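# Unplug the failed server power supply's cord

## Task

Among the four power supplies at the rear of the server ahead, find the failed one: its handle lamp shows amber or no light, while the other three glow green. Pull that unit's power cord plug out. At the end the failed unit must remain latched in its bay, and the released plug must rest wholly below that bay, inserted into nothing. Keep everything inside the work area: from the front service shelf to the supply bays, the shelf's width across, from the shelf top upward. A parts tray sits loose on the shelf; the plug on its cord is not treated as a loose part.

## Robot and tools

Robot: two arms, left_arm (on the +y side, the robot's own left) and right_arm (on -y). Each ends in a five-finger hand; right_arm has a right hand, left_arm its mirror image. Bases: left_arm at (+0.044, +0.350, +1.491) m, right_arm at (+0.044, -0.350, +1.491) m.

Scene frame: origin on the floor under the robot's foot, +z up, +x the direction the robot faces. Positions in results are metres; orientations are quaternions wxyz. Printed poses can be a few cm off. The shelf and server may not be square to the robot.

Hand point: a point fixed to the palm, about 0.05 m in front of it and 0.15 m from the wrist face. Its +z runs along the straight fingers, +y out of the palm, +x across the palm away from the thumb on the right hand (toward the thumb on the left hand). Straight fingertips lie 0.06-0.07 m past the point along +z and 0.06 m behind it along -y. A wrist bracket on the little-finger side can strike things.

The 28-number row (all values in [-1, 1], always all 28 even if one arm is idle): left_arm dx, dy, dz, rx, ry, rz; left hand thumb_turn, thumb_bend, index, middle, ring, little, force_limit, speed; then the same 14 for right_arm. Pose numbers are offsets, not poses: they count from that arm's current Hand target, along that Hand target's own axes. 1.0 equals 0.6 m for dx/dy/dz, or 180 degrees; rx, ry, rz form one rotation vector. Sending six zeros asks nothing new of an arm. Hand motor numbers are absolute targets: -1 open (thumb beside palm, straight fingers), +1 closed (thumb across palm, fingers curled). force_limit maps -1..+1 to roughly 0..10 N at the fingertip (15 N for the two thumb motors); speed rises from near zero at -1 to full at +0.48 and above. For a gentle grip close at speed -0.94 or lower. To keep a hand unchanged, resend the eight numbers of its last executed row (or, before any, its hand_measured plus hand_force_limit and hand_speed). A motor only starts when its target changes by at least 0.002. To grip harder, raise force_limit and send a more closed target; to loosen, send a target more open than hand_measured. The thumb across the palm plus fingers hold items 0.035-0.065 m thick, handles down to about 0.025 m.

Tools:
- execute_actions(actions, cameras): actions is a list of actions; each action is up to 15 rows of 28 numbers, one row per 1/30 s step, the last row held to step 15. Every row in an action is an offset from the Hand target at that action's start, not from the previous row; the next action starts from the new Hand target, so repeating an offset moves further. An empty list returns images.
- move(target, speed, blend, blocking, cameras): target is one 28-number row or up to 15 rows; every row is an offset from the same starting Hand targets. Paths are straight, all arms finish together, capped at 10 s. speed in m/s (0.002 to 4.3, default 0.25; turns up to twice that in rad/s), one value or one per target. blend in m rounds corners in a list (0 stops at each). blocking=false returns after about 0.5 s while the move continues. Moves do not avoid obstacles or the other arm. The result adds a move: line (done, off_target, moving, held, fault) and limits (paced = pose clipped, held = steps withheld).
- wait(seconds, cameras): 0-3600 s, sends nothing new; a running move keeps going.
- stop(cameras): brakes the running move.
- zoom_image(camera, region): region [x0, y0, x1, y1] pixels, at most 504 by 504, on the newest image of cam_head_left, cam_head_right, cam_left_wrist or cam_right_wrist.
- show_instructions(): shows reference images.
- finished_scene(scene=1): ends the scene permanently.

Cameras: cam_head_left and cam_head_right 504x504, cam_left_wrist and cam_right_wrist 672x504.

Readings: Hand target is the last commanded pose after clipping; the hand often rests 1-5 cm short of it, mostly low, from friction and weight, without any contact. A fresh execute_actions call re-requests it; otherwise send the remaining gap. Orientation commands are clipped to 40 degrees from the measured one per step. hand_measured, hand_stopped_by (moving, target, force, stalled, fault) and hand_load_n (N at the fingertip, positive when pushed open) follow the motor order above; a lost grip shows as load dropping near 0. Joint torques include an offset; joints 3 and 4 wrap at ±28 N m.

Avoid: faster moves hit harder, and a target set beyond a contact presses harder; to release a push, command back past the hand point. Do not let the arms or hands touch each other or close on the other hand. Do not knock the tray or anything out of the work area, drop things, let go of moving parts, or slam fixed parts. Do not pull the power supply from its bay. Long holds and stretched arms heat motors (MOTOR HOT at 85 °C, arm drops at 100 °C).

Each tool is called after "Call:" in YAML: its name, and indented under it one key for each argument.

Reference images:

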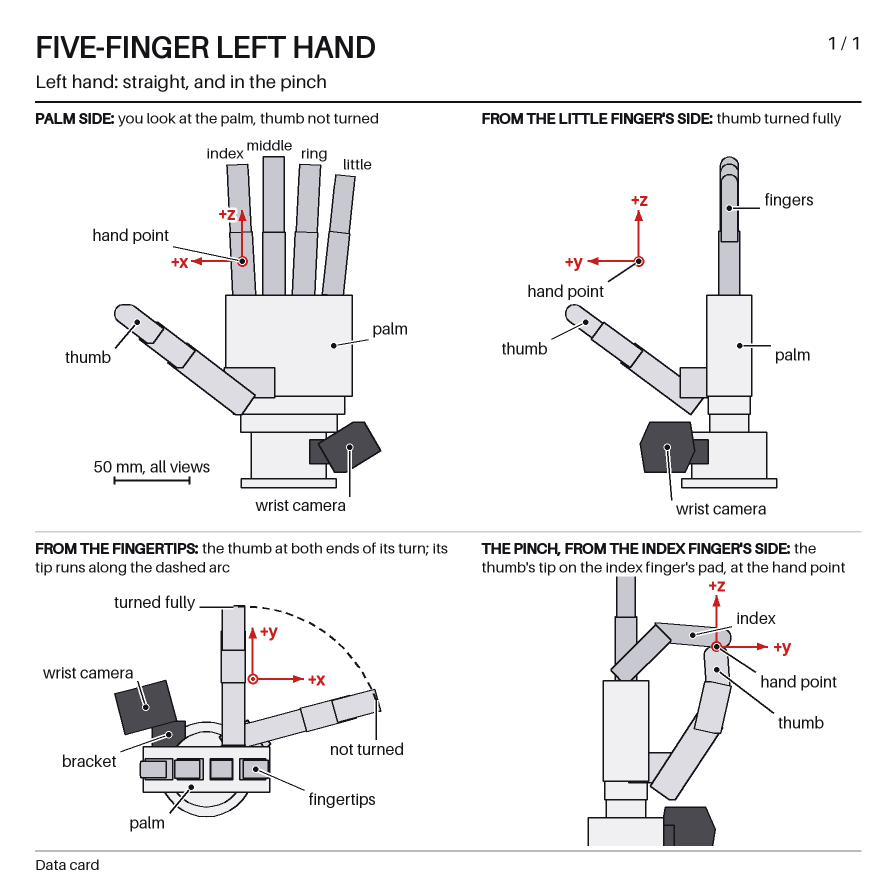

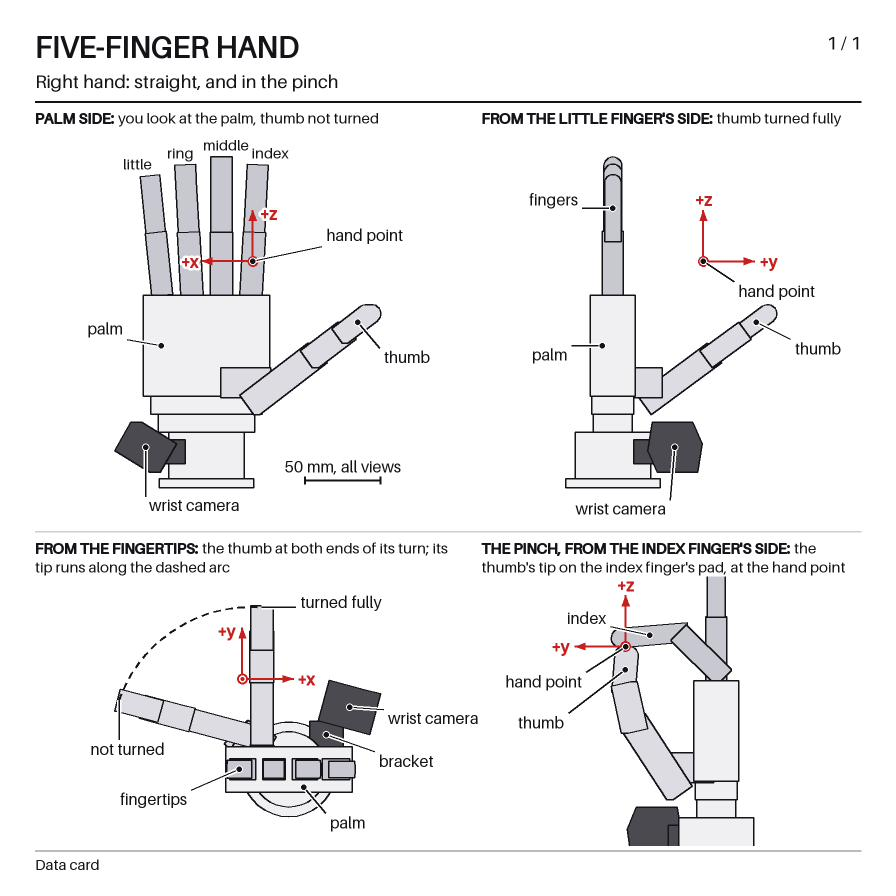

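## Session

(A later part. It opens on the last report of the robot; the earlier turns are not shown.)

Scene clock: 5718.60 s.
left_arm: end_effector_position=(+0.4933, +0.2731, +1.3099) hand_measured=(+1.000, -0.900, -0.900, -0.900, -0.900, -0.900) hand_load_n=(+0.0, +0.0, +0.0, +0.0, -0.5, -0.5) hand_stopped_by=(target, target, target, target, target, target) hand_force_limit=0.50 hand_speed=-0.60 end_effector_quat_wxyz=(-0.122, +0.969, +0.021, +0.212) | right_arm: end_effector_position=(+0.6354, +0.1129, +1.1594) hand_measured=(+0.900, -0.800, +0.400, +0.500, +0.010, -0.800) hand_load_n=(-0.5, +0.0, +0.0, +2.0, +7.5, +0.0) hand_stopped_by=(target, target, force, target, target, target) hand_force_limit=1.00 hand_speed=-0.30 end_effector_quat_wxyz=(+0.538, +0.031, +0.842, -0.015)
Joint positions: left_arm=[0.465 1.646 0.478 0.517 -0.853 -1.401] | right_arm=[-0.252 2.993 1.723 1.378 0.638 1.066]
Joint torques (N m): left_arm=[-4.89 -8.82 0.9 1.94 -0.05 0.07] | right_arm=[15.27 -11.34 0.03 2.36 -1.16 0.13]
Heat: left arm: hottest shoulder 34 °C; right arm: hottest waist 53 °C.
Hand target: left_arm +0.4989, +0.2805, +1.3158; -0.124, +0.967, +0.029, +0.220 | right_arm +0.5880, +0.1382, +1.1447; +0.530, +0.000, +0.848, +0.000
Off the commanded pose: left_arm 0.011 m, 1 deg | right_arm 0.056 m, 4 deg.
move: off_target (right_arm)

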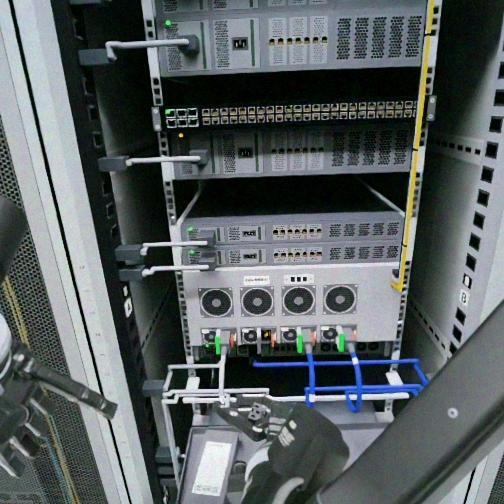

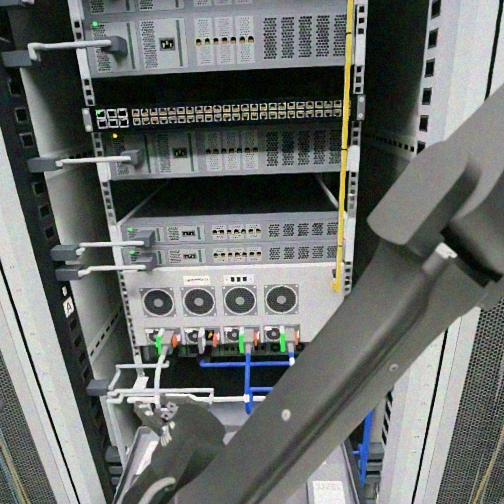

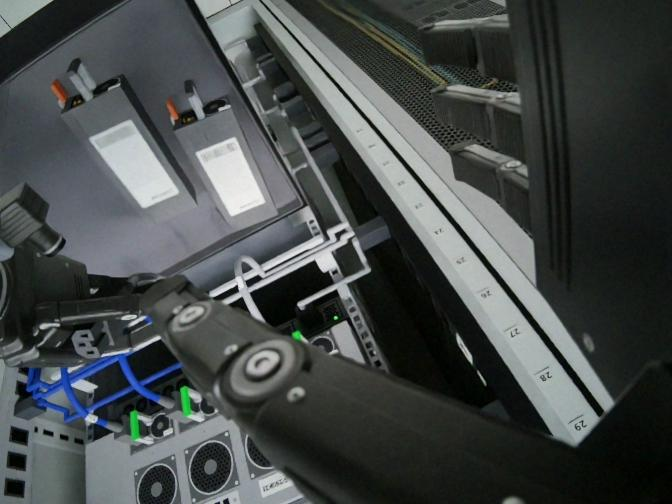

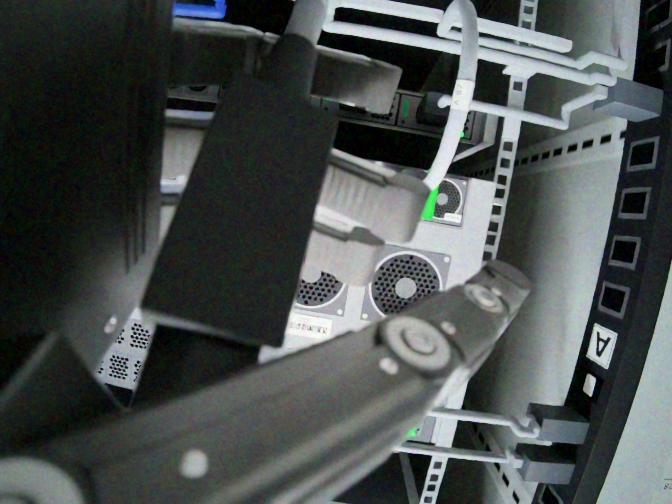

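Call:
zoom_image:
  camera: "cam_head_left"
  region: [140, 320, 440, 504]

Call:
zoom_image:
  camera: "cam_head_right"
  region: [80, 320, 380, 504]

Call:
zoom_image:
  camera: "cam_left_wrist"
  region: [0, 170, 400, 470]

Scaled by 1.680 from the camera's image (finer frame: 720x720).

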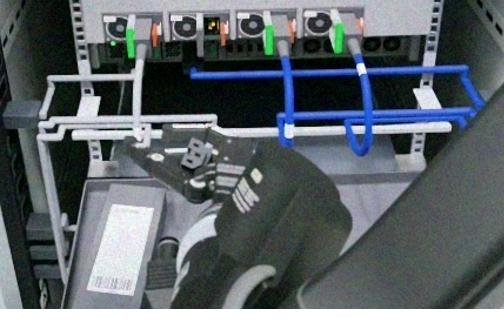

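Scaled by 1.680 from the camera's image (finer frame: 720x720).

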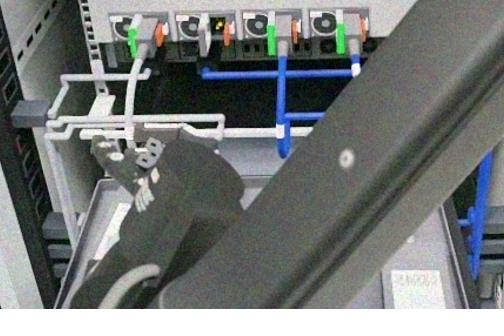

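Scaled by 1.260 from the camera's image (finer frame: 960x720).

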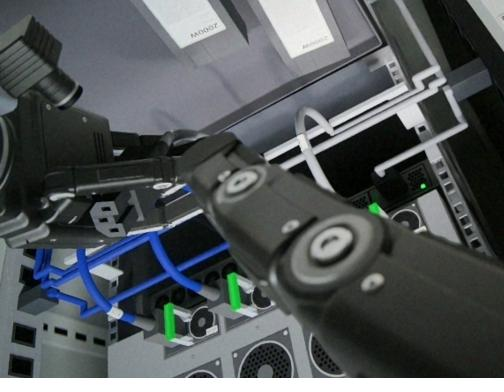

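Call:
move:
  target:
    - [0,0,0,0,0,0,1,-0.9,-0.9,-0.9,-0.9,-0.9,0.5,-0.6,0.1336,-0.03,0.0873,0,0,0,0.9,-0.8,0.5,0.5,0.15,-0.8,1.0,-0.3]
  speed: 0.08
  cameras: ["all"]

Scene clock: 5756.37 s.
left_arm: end_effector_position=(+0.4933, +0.2731, +1.3099) hand_measured=(+1.000, -0.900, -0.900, -0.900, -0.900, -0.900) hand_load_n=(+0.0, +0.0, +0.0, +0.0, +0.0, +0.0) hand_stopped_by=(target, target, target, target, target, target) hand_force_limit=0.50 hand_speed=-0.60 end_effector_quat_wxyz=(-0.122, +0.969, +0.021, +0.212) | right_arm: end_effector_position=(+0.6280, +0.1156, +1.0804) hand_measured=(+0.900, -0.800, +0.400, +0.500, +0.010, -0.800) hand_load_n=(-0.5, +0.0, +0.0, +0.0, +2.5, +0.0) hand_stopped_by=(target, target, force, target, target, target) hand_force_limit=1.00 hand_speed=-0.30 end_effector_quat_wxyz=(+0.516, -0.008, +0.856, +0.012)
Joint positions: left_arm=[0.465 1.646 0.478 0.517 -0.853 -1.401] | right_arm=[-0.342 3.103 1.858 1.246 0.498 1.09]
Joint torques (N m): left_arm=[-4.95 -8.94 0.87 1.91 -0.05 0.06] | right_arm=[12.1 -12.1 1.36 0.94 -0.74 0.3]
Heat: left arm: hottest shoulder 34 °C; right arm: hottest waist 48 °C.
Hand target: left_arm +0.4989, +0.2805, +1.3158; -0.124, +0.967, +0.029, +0.220 | right_arm +0.5999, +0.1202, +1.0497; +0.530, +0.000, +0.848, +0.000
Off the commanded pose: left_arm 0.011 m, 1 deg | right_arm 0.042 m, 2 deg.
joint sent to its limit (right arm) — joint 2 (shoulder), upper limit. The joint targets are off in orientation, not in position.
move: off_target (right_arm)

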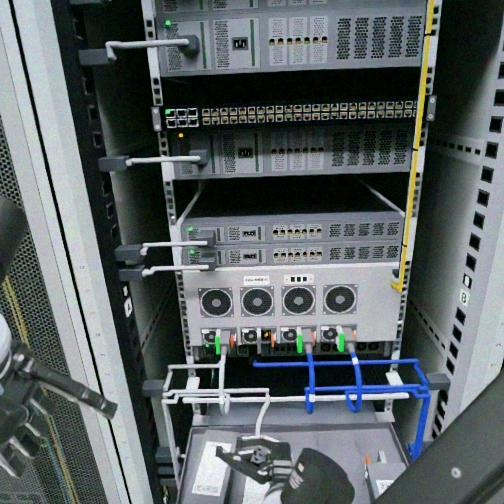

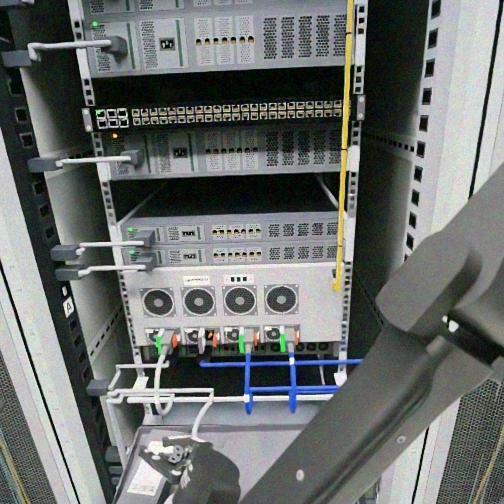

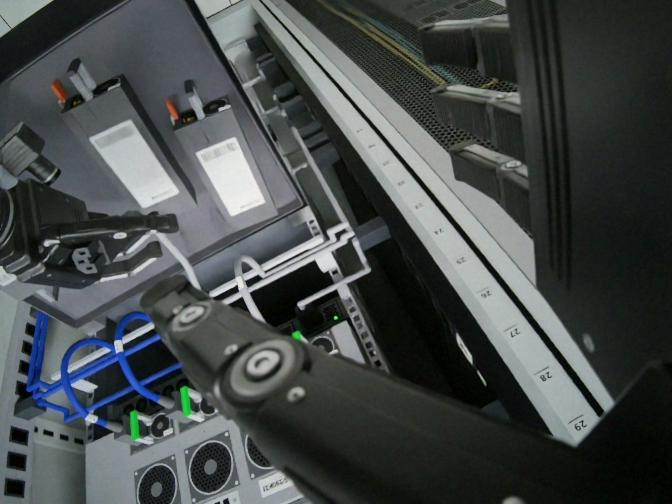

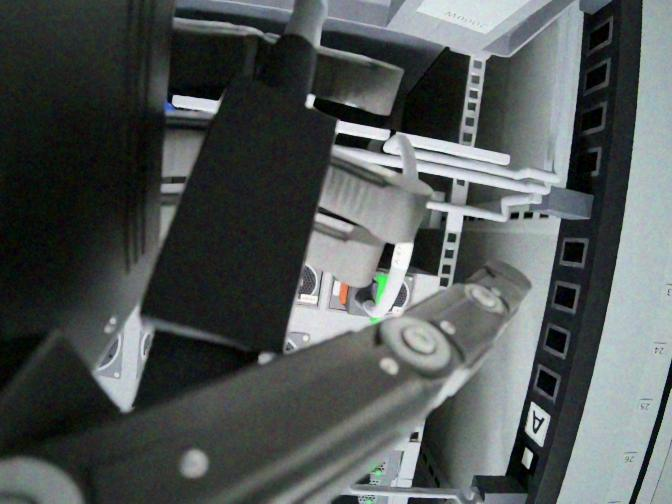

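Call:
move:
  target:
    - [0,0,0,0,0,0,1,-0.9,-0.9,-0.9,-0.9,-0.9,0.5,-0.6,0.0749,0.0,0.0365,0,0,0,0.9,-0.8,0.5,0.5,0.15,-0.8,1.0,-0.3]
  speed: 0.06
  cameras: ["all"]

Call:
zoom_image:
  camera: "cam_head_left"
  region: [180, 380, 380, 504]

Call:
zoom_image:
  camera: "cam_left_wrist"
  region: [0, 100, 300, 340]

Scene clock: 5765.67 s.
left_arm: end_effector_position=(+0.4933, +0.2731, +1.3099) hand_measured=(+1.000, -0.900, -0.900, -0.900, -0.900, -0.900) hand_load_n=(+0.0, -0.5, +0.0, -0.5, +0.0, +0.0) hand_stopped_by=(target, target, target, target, target, target) hand_force_limit=0.50 hand_speed=-0.60 end_effector_quat_wxyz=(-0.122, +0.969, +0.021, +0.212) | right_arm: end_effector_position=(+0.6347, +0.1184, +1.0392) hand_measured=(+0.900, -0.800, +0.400, +0.500, +0.010, -0.800) hand_load_n=(-0.5, +0.0, +0.0, +0.0, +3.0, -0.5) hand_stopped_by=(target, target, force, target, target, target) hand_force_limit=1.00 hand_speed=-0.30 end_effector_quat_wxyz=(+0.468, -0.038, +0.882, +0.032)
Joint positions: left_arm=[0.465 1.646 0.478 0.517 -0.853 -1.401] | right_arm=[-0.384 3.103 1.91 1.052 0.445 1.123]
Joint torques (N m): left_arm=[-4.89 -8.82 0.84 1.88 -0.04 0.06] | right_arm=[12.4 -12.57 0.7 0.68 -0.65 0.25]
Heat: left arm: hottest shoulder 34 °C; right arm: hottest waist 47 °C.
Hand target: left_arm +0.4989, +0.2805, +1.3158; -0.124, +0.967, +0.029, +0.220 | right_arm +0.5997, +0.1204, +0.9997; +0.530, +0.000, +0.848, +0.000
Off the commanded pose: left_arm 0.011 m, 1 deg | right_arm 0.053 m, 10 deg.
joint sent to its limit (right arm) — joint 2 (shoulder), upper limit. The joint targets are off in position and orientation.
move: off_target (right_arm)

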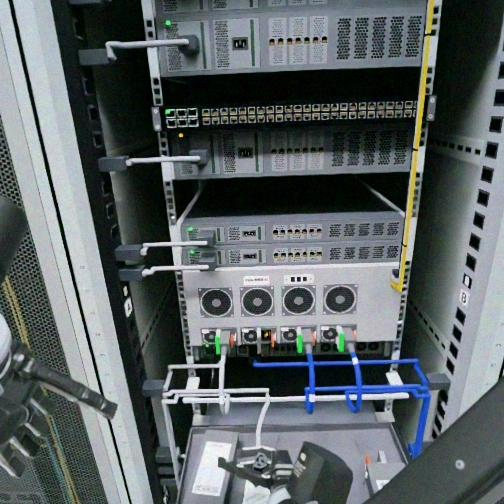

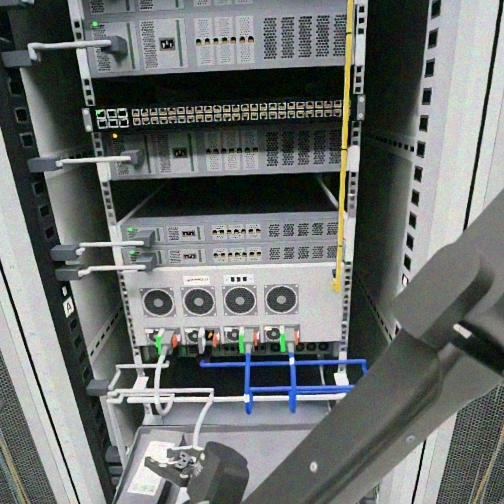

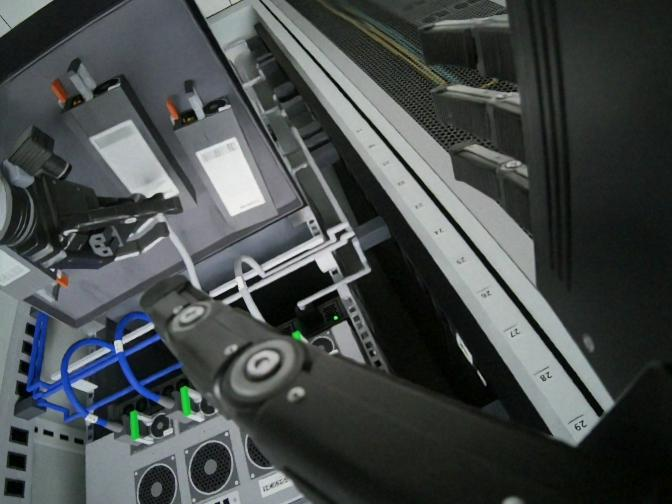

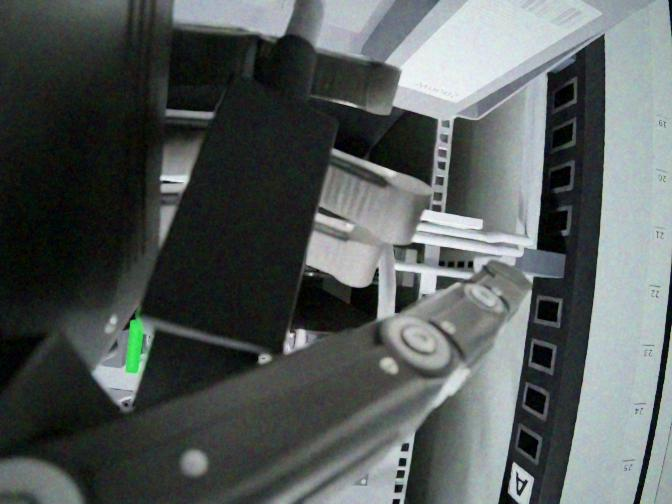

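Scaled by 2.520 from the camera's image (finer frame: 720x720).

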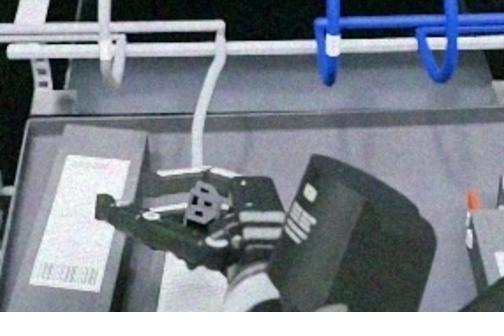

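Scaled by 1.680 from the camera's image (finer frame: 960x720).

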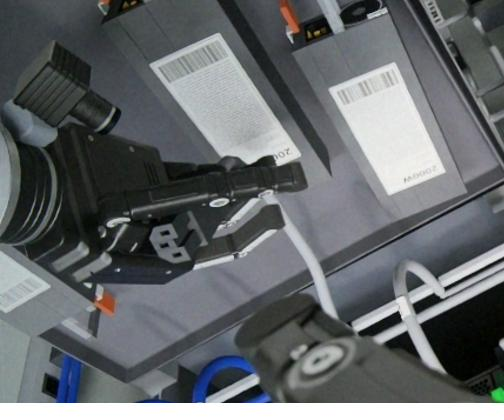

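Call:
move:
  target:
    - [0,0,0,0,0,0,1,-0.9,-0.9,-0.9,-0.9,-0.9,0.5,-0.6,0,0,0,0,0,0,0.9,-0.8,-0.8,-0.8,0.15,-0.8,1.0,-0.7]
  speed: 0.06
  cameras: ["all"]

Scene clock: 5779.40 s.
left_arm: end_effector_position=(+0.4933, +0.2731, +1.3099) hand_measured=(+1.000, -0.900, -0.900, -0.900, -0.900, -0.900) hand_load_n=(+0.0, +0.0, +0.0, +0.0, +0.0, +0.0) hand_stopped_by=(target, target, target, target, target, target) hand_force_limit=0.50 hand_speed=-0.60 end_effector_quat_wxyz=(-0.122, +0.969, +0.021, +0.212) | right_arm: end_effector_position=(+0.6347, +0.1184, +1.0392) hand_measured=(+0.900, -0.800, -0.800, -0.800, +0.010, -0.800) hand_load_n=(-0.5, +0.0, +0.0, +0.0, +3.0, +0.0) hand_stopped_by=(target, target, target, target, target, target) hand_force_limit=1.00 hand_speed=-0.70 end_effector_quat_wxyz=(+0.468, -0.038, +0.882, +0.033)
Joint positions: left_arm=[0.465 1.646 0.478 0.517 -0.853 -1.401] | right_arm=[-0.384 3.103 1.91 1.052 0.445 1.124]
Joint torques (N m): left_arm=[-4.84 -8.94 0.88 1.88 -0.05 0.06] | right_arm=[12.1 -11.81 0.61 0.62 -0.67 0.2]
Heat: left arm: hottest shoulder 34 °C; right arm: hottest waist 45 °C.
Hand target: left_arm +0.4989, +0.2805, +1.3158; -0.124, +0.967, +0.029, +0.220 | right_arm +0.5997, +0.1204, +0.9997; +0.530, +0.000, +0.848, +0.000
Off the commanded pose: left_arm 0.011 m, 1 deg | right_arm 0.053 m, 10 deg.
joint sent to its limit (right arm) — joint 2 (shoulder), upper limit. The joint targets are off in position and orientation.
move: done

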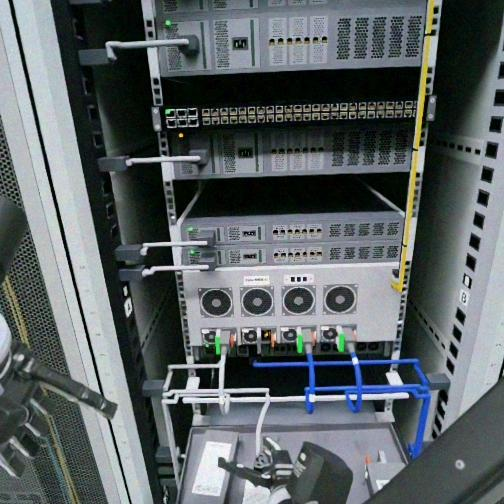

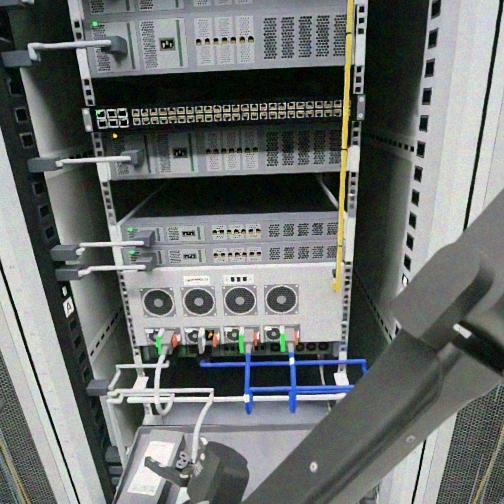

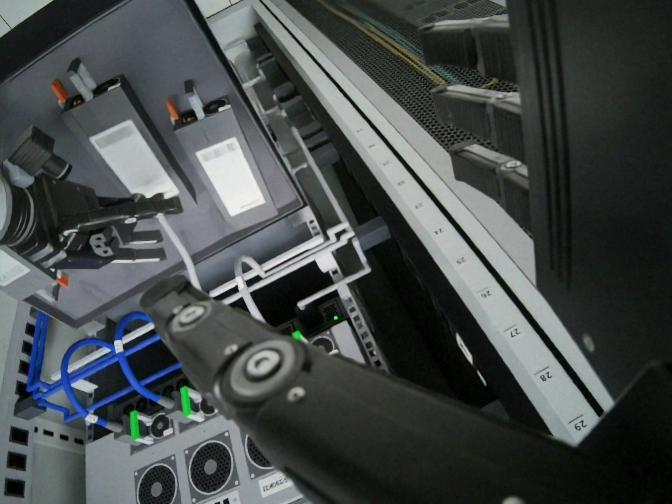

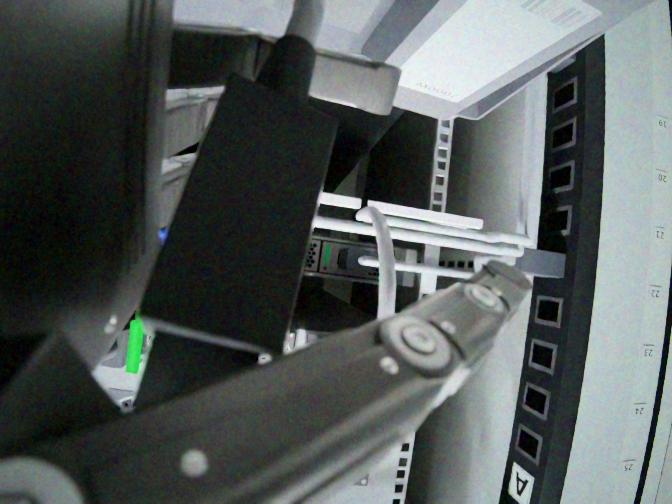

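Call:
move:
  target:
    - [0,0,0,0,0,0,1,-0.9,-0.9,-0.9,-0.9,-0.9,0.5,-0.6,-0.0438,0,0.0899,0,0,0,0.9,-0.8,-0.8,-0.8,0.15,-0.8,1.0,-0.7]
  speed: 0.06
  cameras: ["all"]

Call:
zoom_image:
  camera: "cam_head_left"
  region: [180, 380, 380, 504]

Scene clock: 5789.07 s.
left_arm: end_effector_position=(+0.4933, +0.2731, +1.3099) hand_measured=(+1.000, -0.900, -0.900, -0.900, -0.900, -0.900) hand_load_n=(+0.0, +0.0, +0.0, +0.0, +0.0, +0.0) hand_stopped_by=(target, target, target, target, target, target) hand_force_limit=0.50 hand_speed=-0.60 end_effector_quat_wxyz=(-0.122, +0.969, +0.021, +0.212) | right_arm: end_effector_position=(+0.6662, +0.1270, +1.0224) hand_measured=(+0.900, -0.800, -0.800, -0.800, +0.010, -0.800) hand_load_n=(-0.5, +0.0, +0.0, +0.0, +0.5, +0.0) hand_stopped_by=(target, target, target, target, target, target) hand_force_limit=1.00 hand_speed=-0.70 end_effector_quat_wxyz=(+0.448, -0.053, +0.892, +0.037)
Joint positions: left_arm=[0.465 1.646 0.478 0.517 -0.853 -1.401] | right_arm=[-0.4 3.119 2.038 0.884 0.428 1.124]
Joint torques (N m): left_arm=[-4.95 -8.82 0.84 1.92 -0.04 0.06] | right_arm=[11.63 -14.86 3.64 1.02 -0.74 0.11]
Heat: left arm: hottest shoulder 34 °C; right arm: hottest waist 45 °C.
Hand target: left_arm +0.4989, +0.2805, +1.3158; -0.124, +0.967, +0.029, +0.220 | right_arm +0.6597, +0.1204, +0.9997; +0.530, +0.000, +0.848, +0.000
Off the commanded pose: left_arm 0.011 m, 1 deg | right_arm 0.025 m, 13 deg.
joint sent to its limit (right arm) — joint 2 (shoulder), upper limit. The joint targets are off in orientation, not in position.
move: off_target (right_arm)

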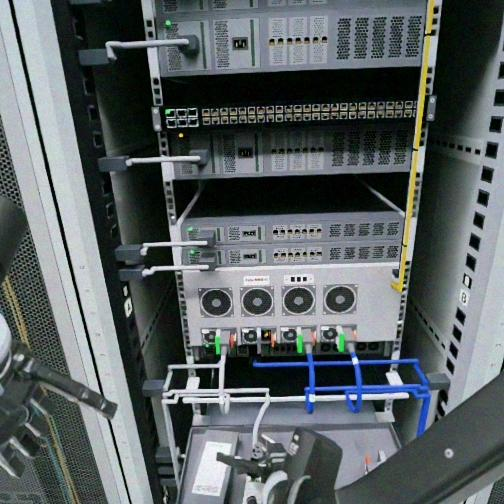

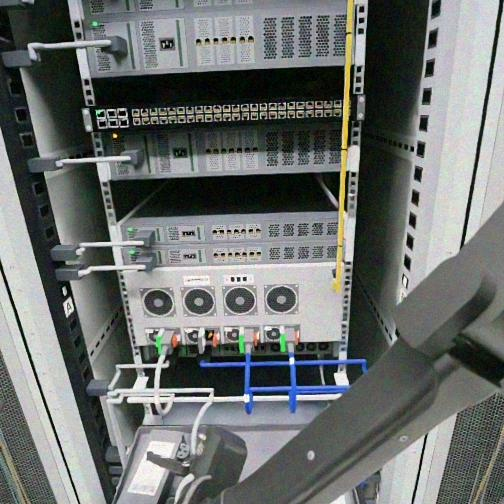

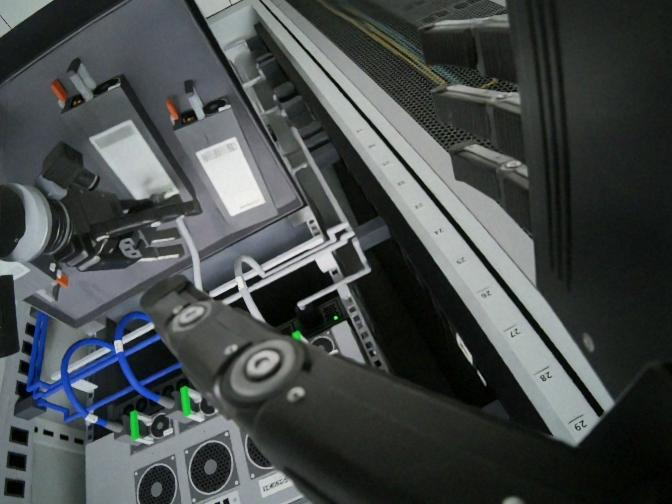

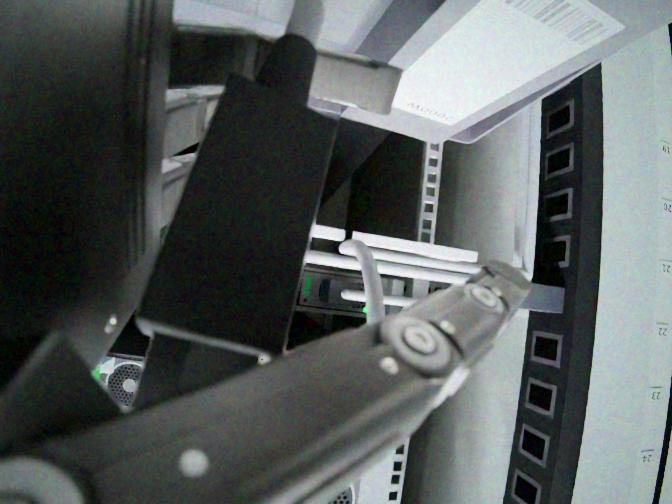

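Scaled by 2.520 from the camera's image (finer frame: 720x720).

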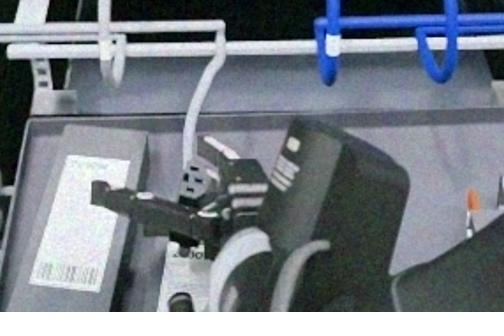

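Call:
move:
  target:
    - [0,0,0,0,0,0,1,-0.9,-0.9,-0.9,-0.9,-0.9,0.5,-0.6,0,0,0,0,0,0,0.9,-0.8,-0.8,-0.8,-0.8,-0.8,1.0,-0.8]
  speed: 0.06
  cameras: ["all"]

Call:
zoom_image:
  camera: "cam_head_left"
  region: [180, 380, 380, 504]

Scene clock: 5795.57 s.
left_arm: end_effector_position=(+0.4933, +0.2731, +1.3099) hand_measured=(+1.000, -0.900, -0.900, -0.900, -0.900, -0.900) hand_load_n=(+0.0, +0.0, +0.0, +0.0, +0.0, +0.0) hand_stopped_by=(target, target, target, target, target, target) hand_force_limit=0.50 hand_speed=-0.60 end_effector_quat_wxyz=(-0.122, +0.969, +0.021, +0.212) | right_arm: end_effector_position=(+0.6639, +0.1276, +1.0203) hand_measured=(+0.900, -0.800, -0.800, -0.800, -0.800, -0.800) hand_load_n=(+0.0, +0.0, +0.0, +0.0, +0.0, +0.0) hand_stopped_by=(target, target, target, target, target, target) hand_force_limit=1.00 hand_speed=-0.80 end_effector_quat_wxyz=(+0.446, -0.055, +0.893, +0.038)
Joint positions: left_arm=[0.465 1.646 0.478 0.517 -0.853 -1.401] | right_arm=[-0.4 3.121 2.038 0.882 0.427 1.124]
Joint torques (N m): left_arm=[-4.84 -9 0.9 1.85 -0.05 0.06] | right_arm=[11.69 -13.92 3.73 0.99 -0.7 0.15]
Heat: left arm: hottest shoulder 34 °C; right arm: hottest waist 44 °C.
Hand target: left_arm +0.4989, +0.2805, +1.3158; -0.124, +0.967, +0.029, +0.220 | right_arm +0.6597, +0.1202, +0.9995; +0.530, +0.000, +0.848, +0.000
Off the commanded pose: left_arm 0.011 m, 1 deg | right_arm 0.022 m, 13 deg.
joint sent to its limit (right arm) — joint 2 (shoulder), upper limit. The joint targets are off in orientation, not in position.
move: done

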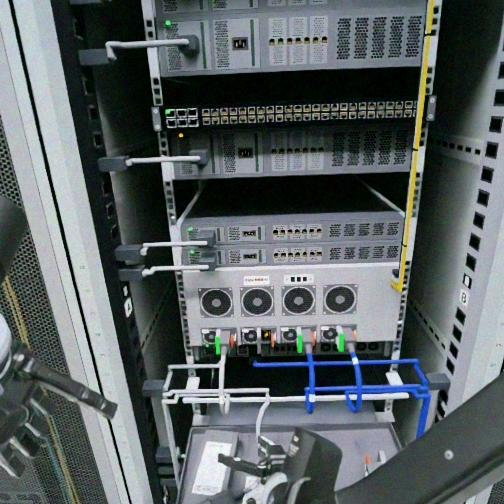

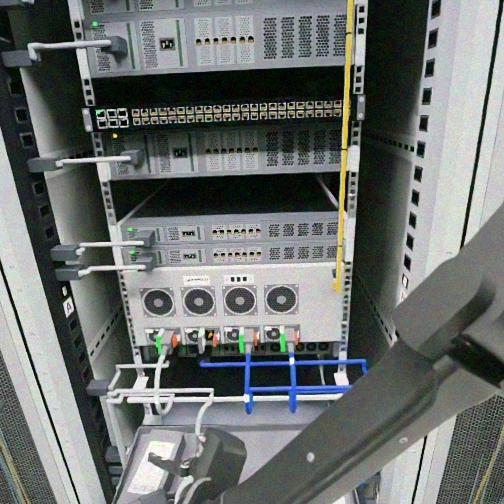

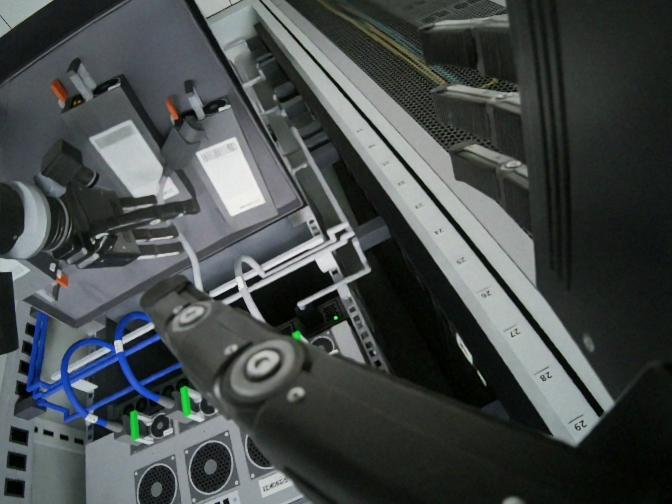

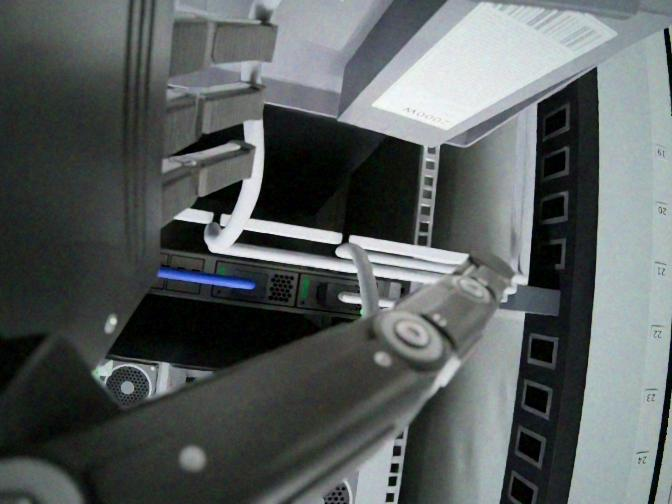

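Scaled by 2.520 from the camera's image (finer frame: 720x720).

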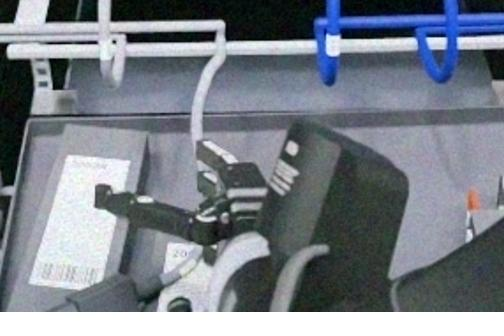

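Call:
move:
  target:
    - [0,0,0,0,0,0,1,-0.9,-0.9,-0.9,-0.9,-0.9,0.5,-0.6,-0.136,0,-0.1775,0,0,0,0.9,-0.8,-0.8,-0.8,-0.8,-0.8,1.0,-0.8]
  speed: 0.08
  cameras: ["all"]

Call:
zoom_image:
  camera: "cam_head_left"
  region: [180, 380, 380, 504]

Scene clock: 5805.30 s.
left_arm: end_effector_position=(+0.4933, +0.2731, +1.3099) hand_measured=(+1.000, -0.900, -0.900, -0.900, -0.900, -0.900) hand_load_n=(+0.0, +0.0, +0.0, +0.0, -0.5, +0.0) hand_stopped_by=(target, target, target, target, target, target) hand_force_limit=0.50 hand_speed=-0.60 end_effector_quat_wxyz=(-0.122, +0.969, +0.021, +0.212) | right_arm: end_effector_position=(+0.5952, +0.1177, +1.1058) hand_measured=(+0.900, -0.800, -0.800, -0.800, -0.800, -0.800) hand_load_n=(-0.5, -0.5, +0.0, +0.0, +0.0, +0.0) hand_stopped_by=(target, target, target, target, target, target) hand_force_limit=1.00 hand_speed=-0.80 end_effector_quat_wxyz=(+0.520, -0.002, +0.854, +0.000)
Joint positions: left_arm=[0.465 1.646 0.478 0.517 -0.853 -1.401] | right_arm=[-0.291 3.08 1.747 1.359 0.568 1.074]
Joint torques (N m): left_arm=[-4.95 -9.05 0.87 1.87 -0.05 0.07] | right_arm=[14.15 -16.09 0.59 2.25 -0.5 0.08]
Heat: left arm: hottest shoulder 34 °C; right arm: hottest waist 44 °C.
Hand target: left_arm +0.4989, +0.2805, +1.3158; -0.124, +0.967, +0.029, +0.220 | right_arm +0.6001, +0.1202, +1.1197; +0.530, +0.000, +0.848, +0.000
Off the commanded pose: left_arm 0.011 m, 1 deg | right_arm 0.015 m, 1 deg.
move: off_target (right_arm)

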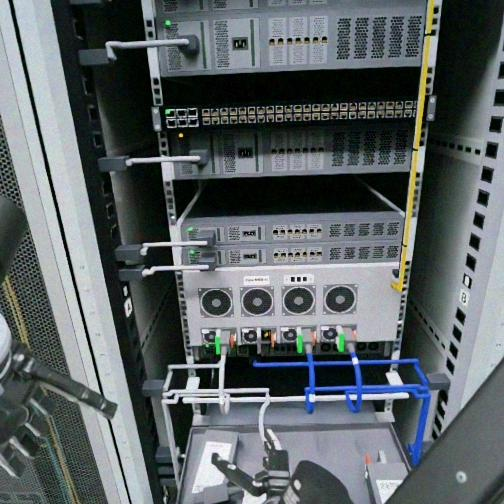

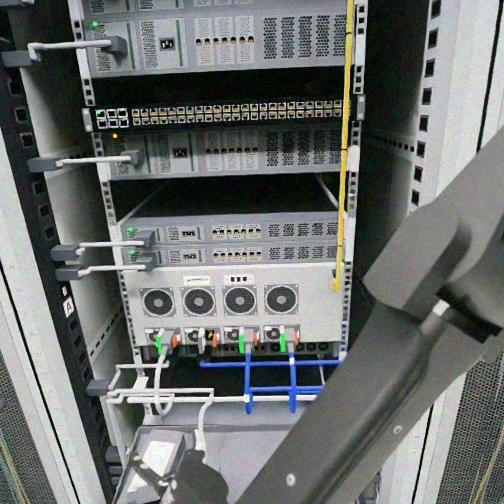

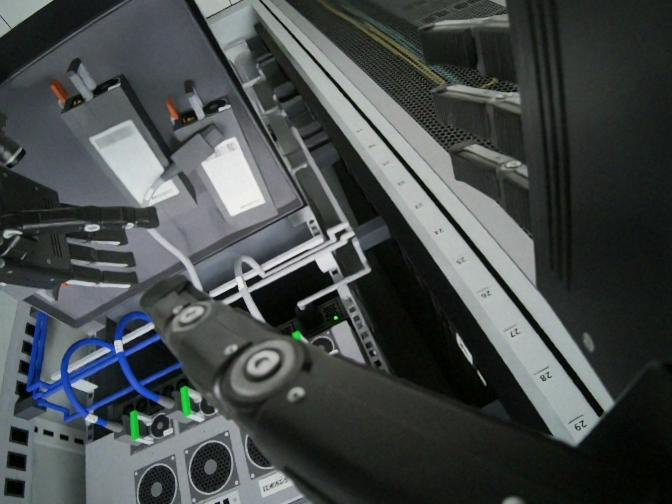

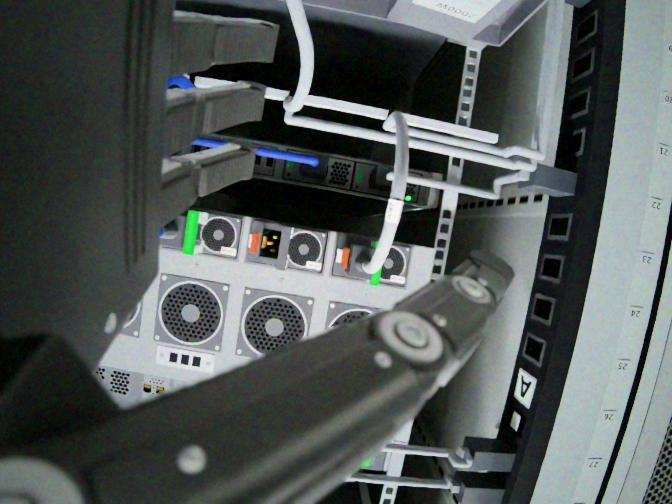

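Scaled by 2.520 from the camera's image (finer frame: 720x720).

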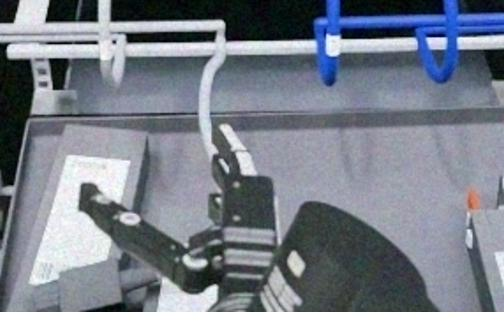

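Call:
zoom_image:
  camera: "cam_right_wrist"
  region: [170, 190, 450, 300]

Call:
zoom_image:
  camera: "cam_left_wrist"
  region: [40, 40, 320, 250]

Scaled by 1.800 from the camera's image (finer frame: 960x720).

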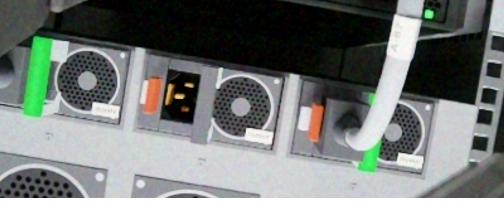

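Scaled by 1.800 from the camera's image (finer frame: 960x720).

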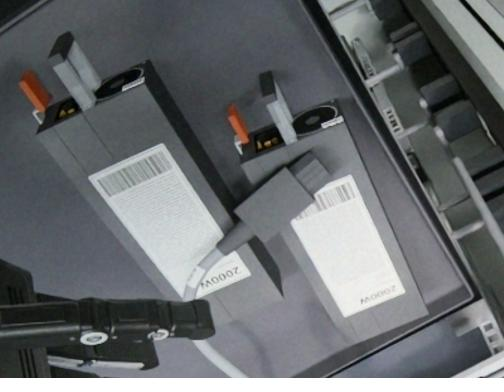

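Call:
finished_scene:

The scene is finished: the task was done.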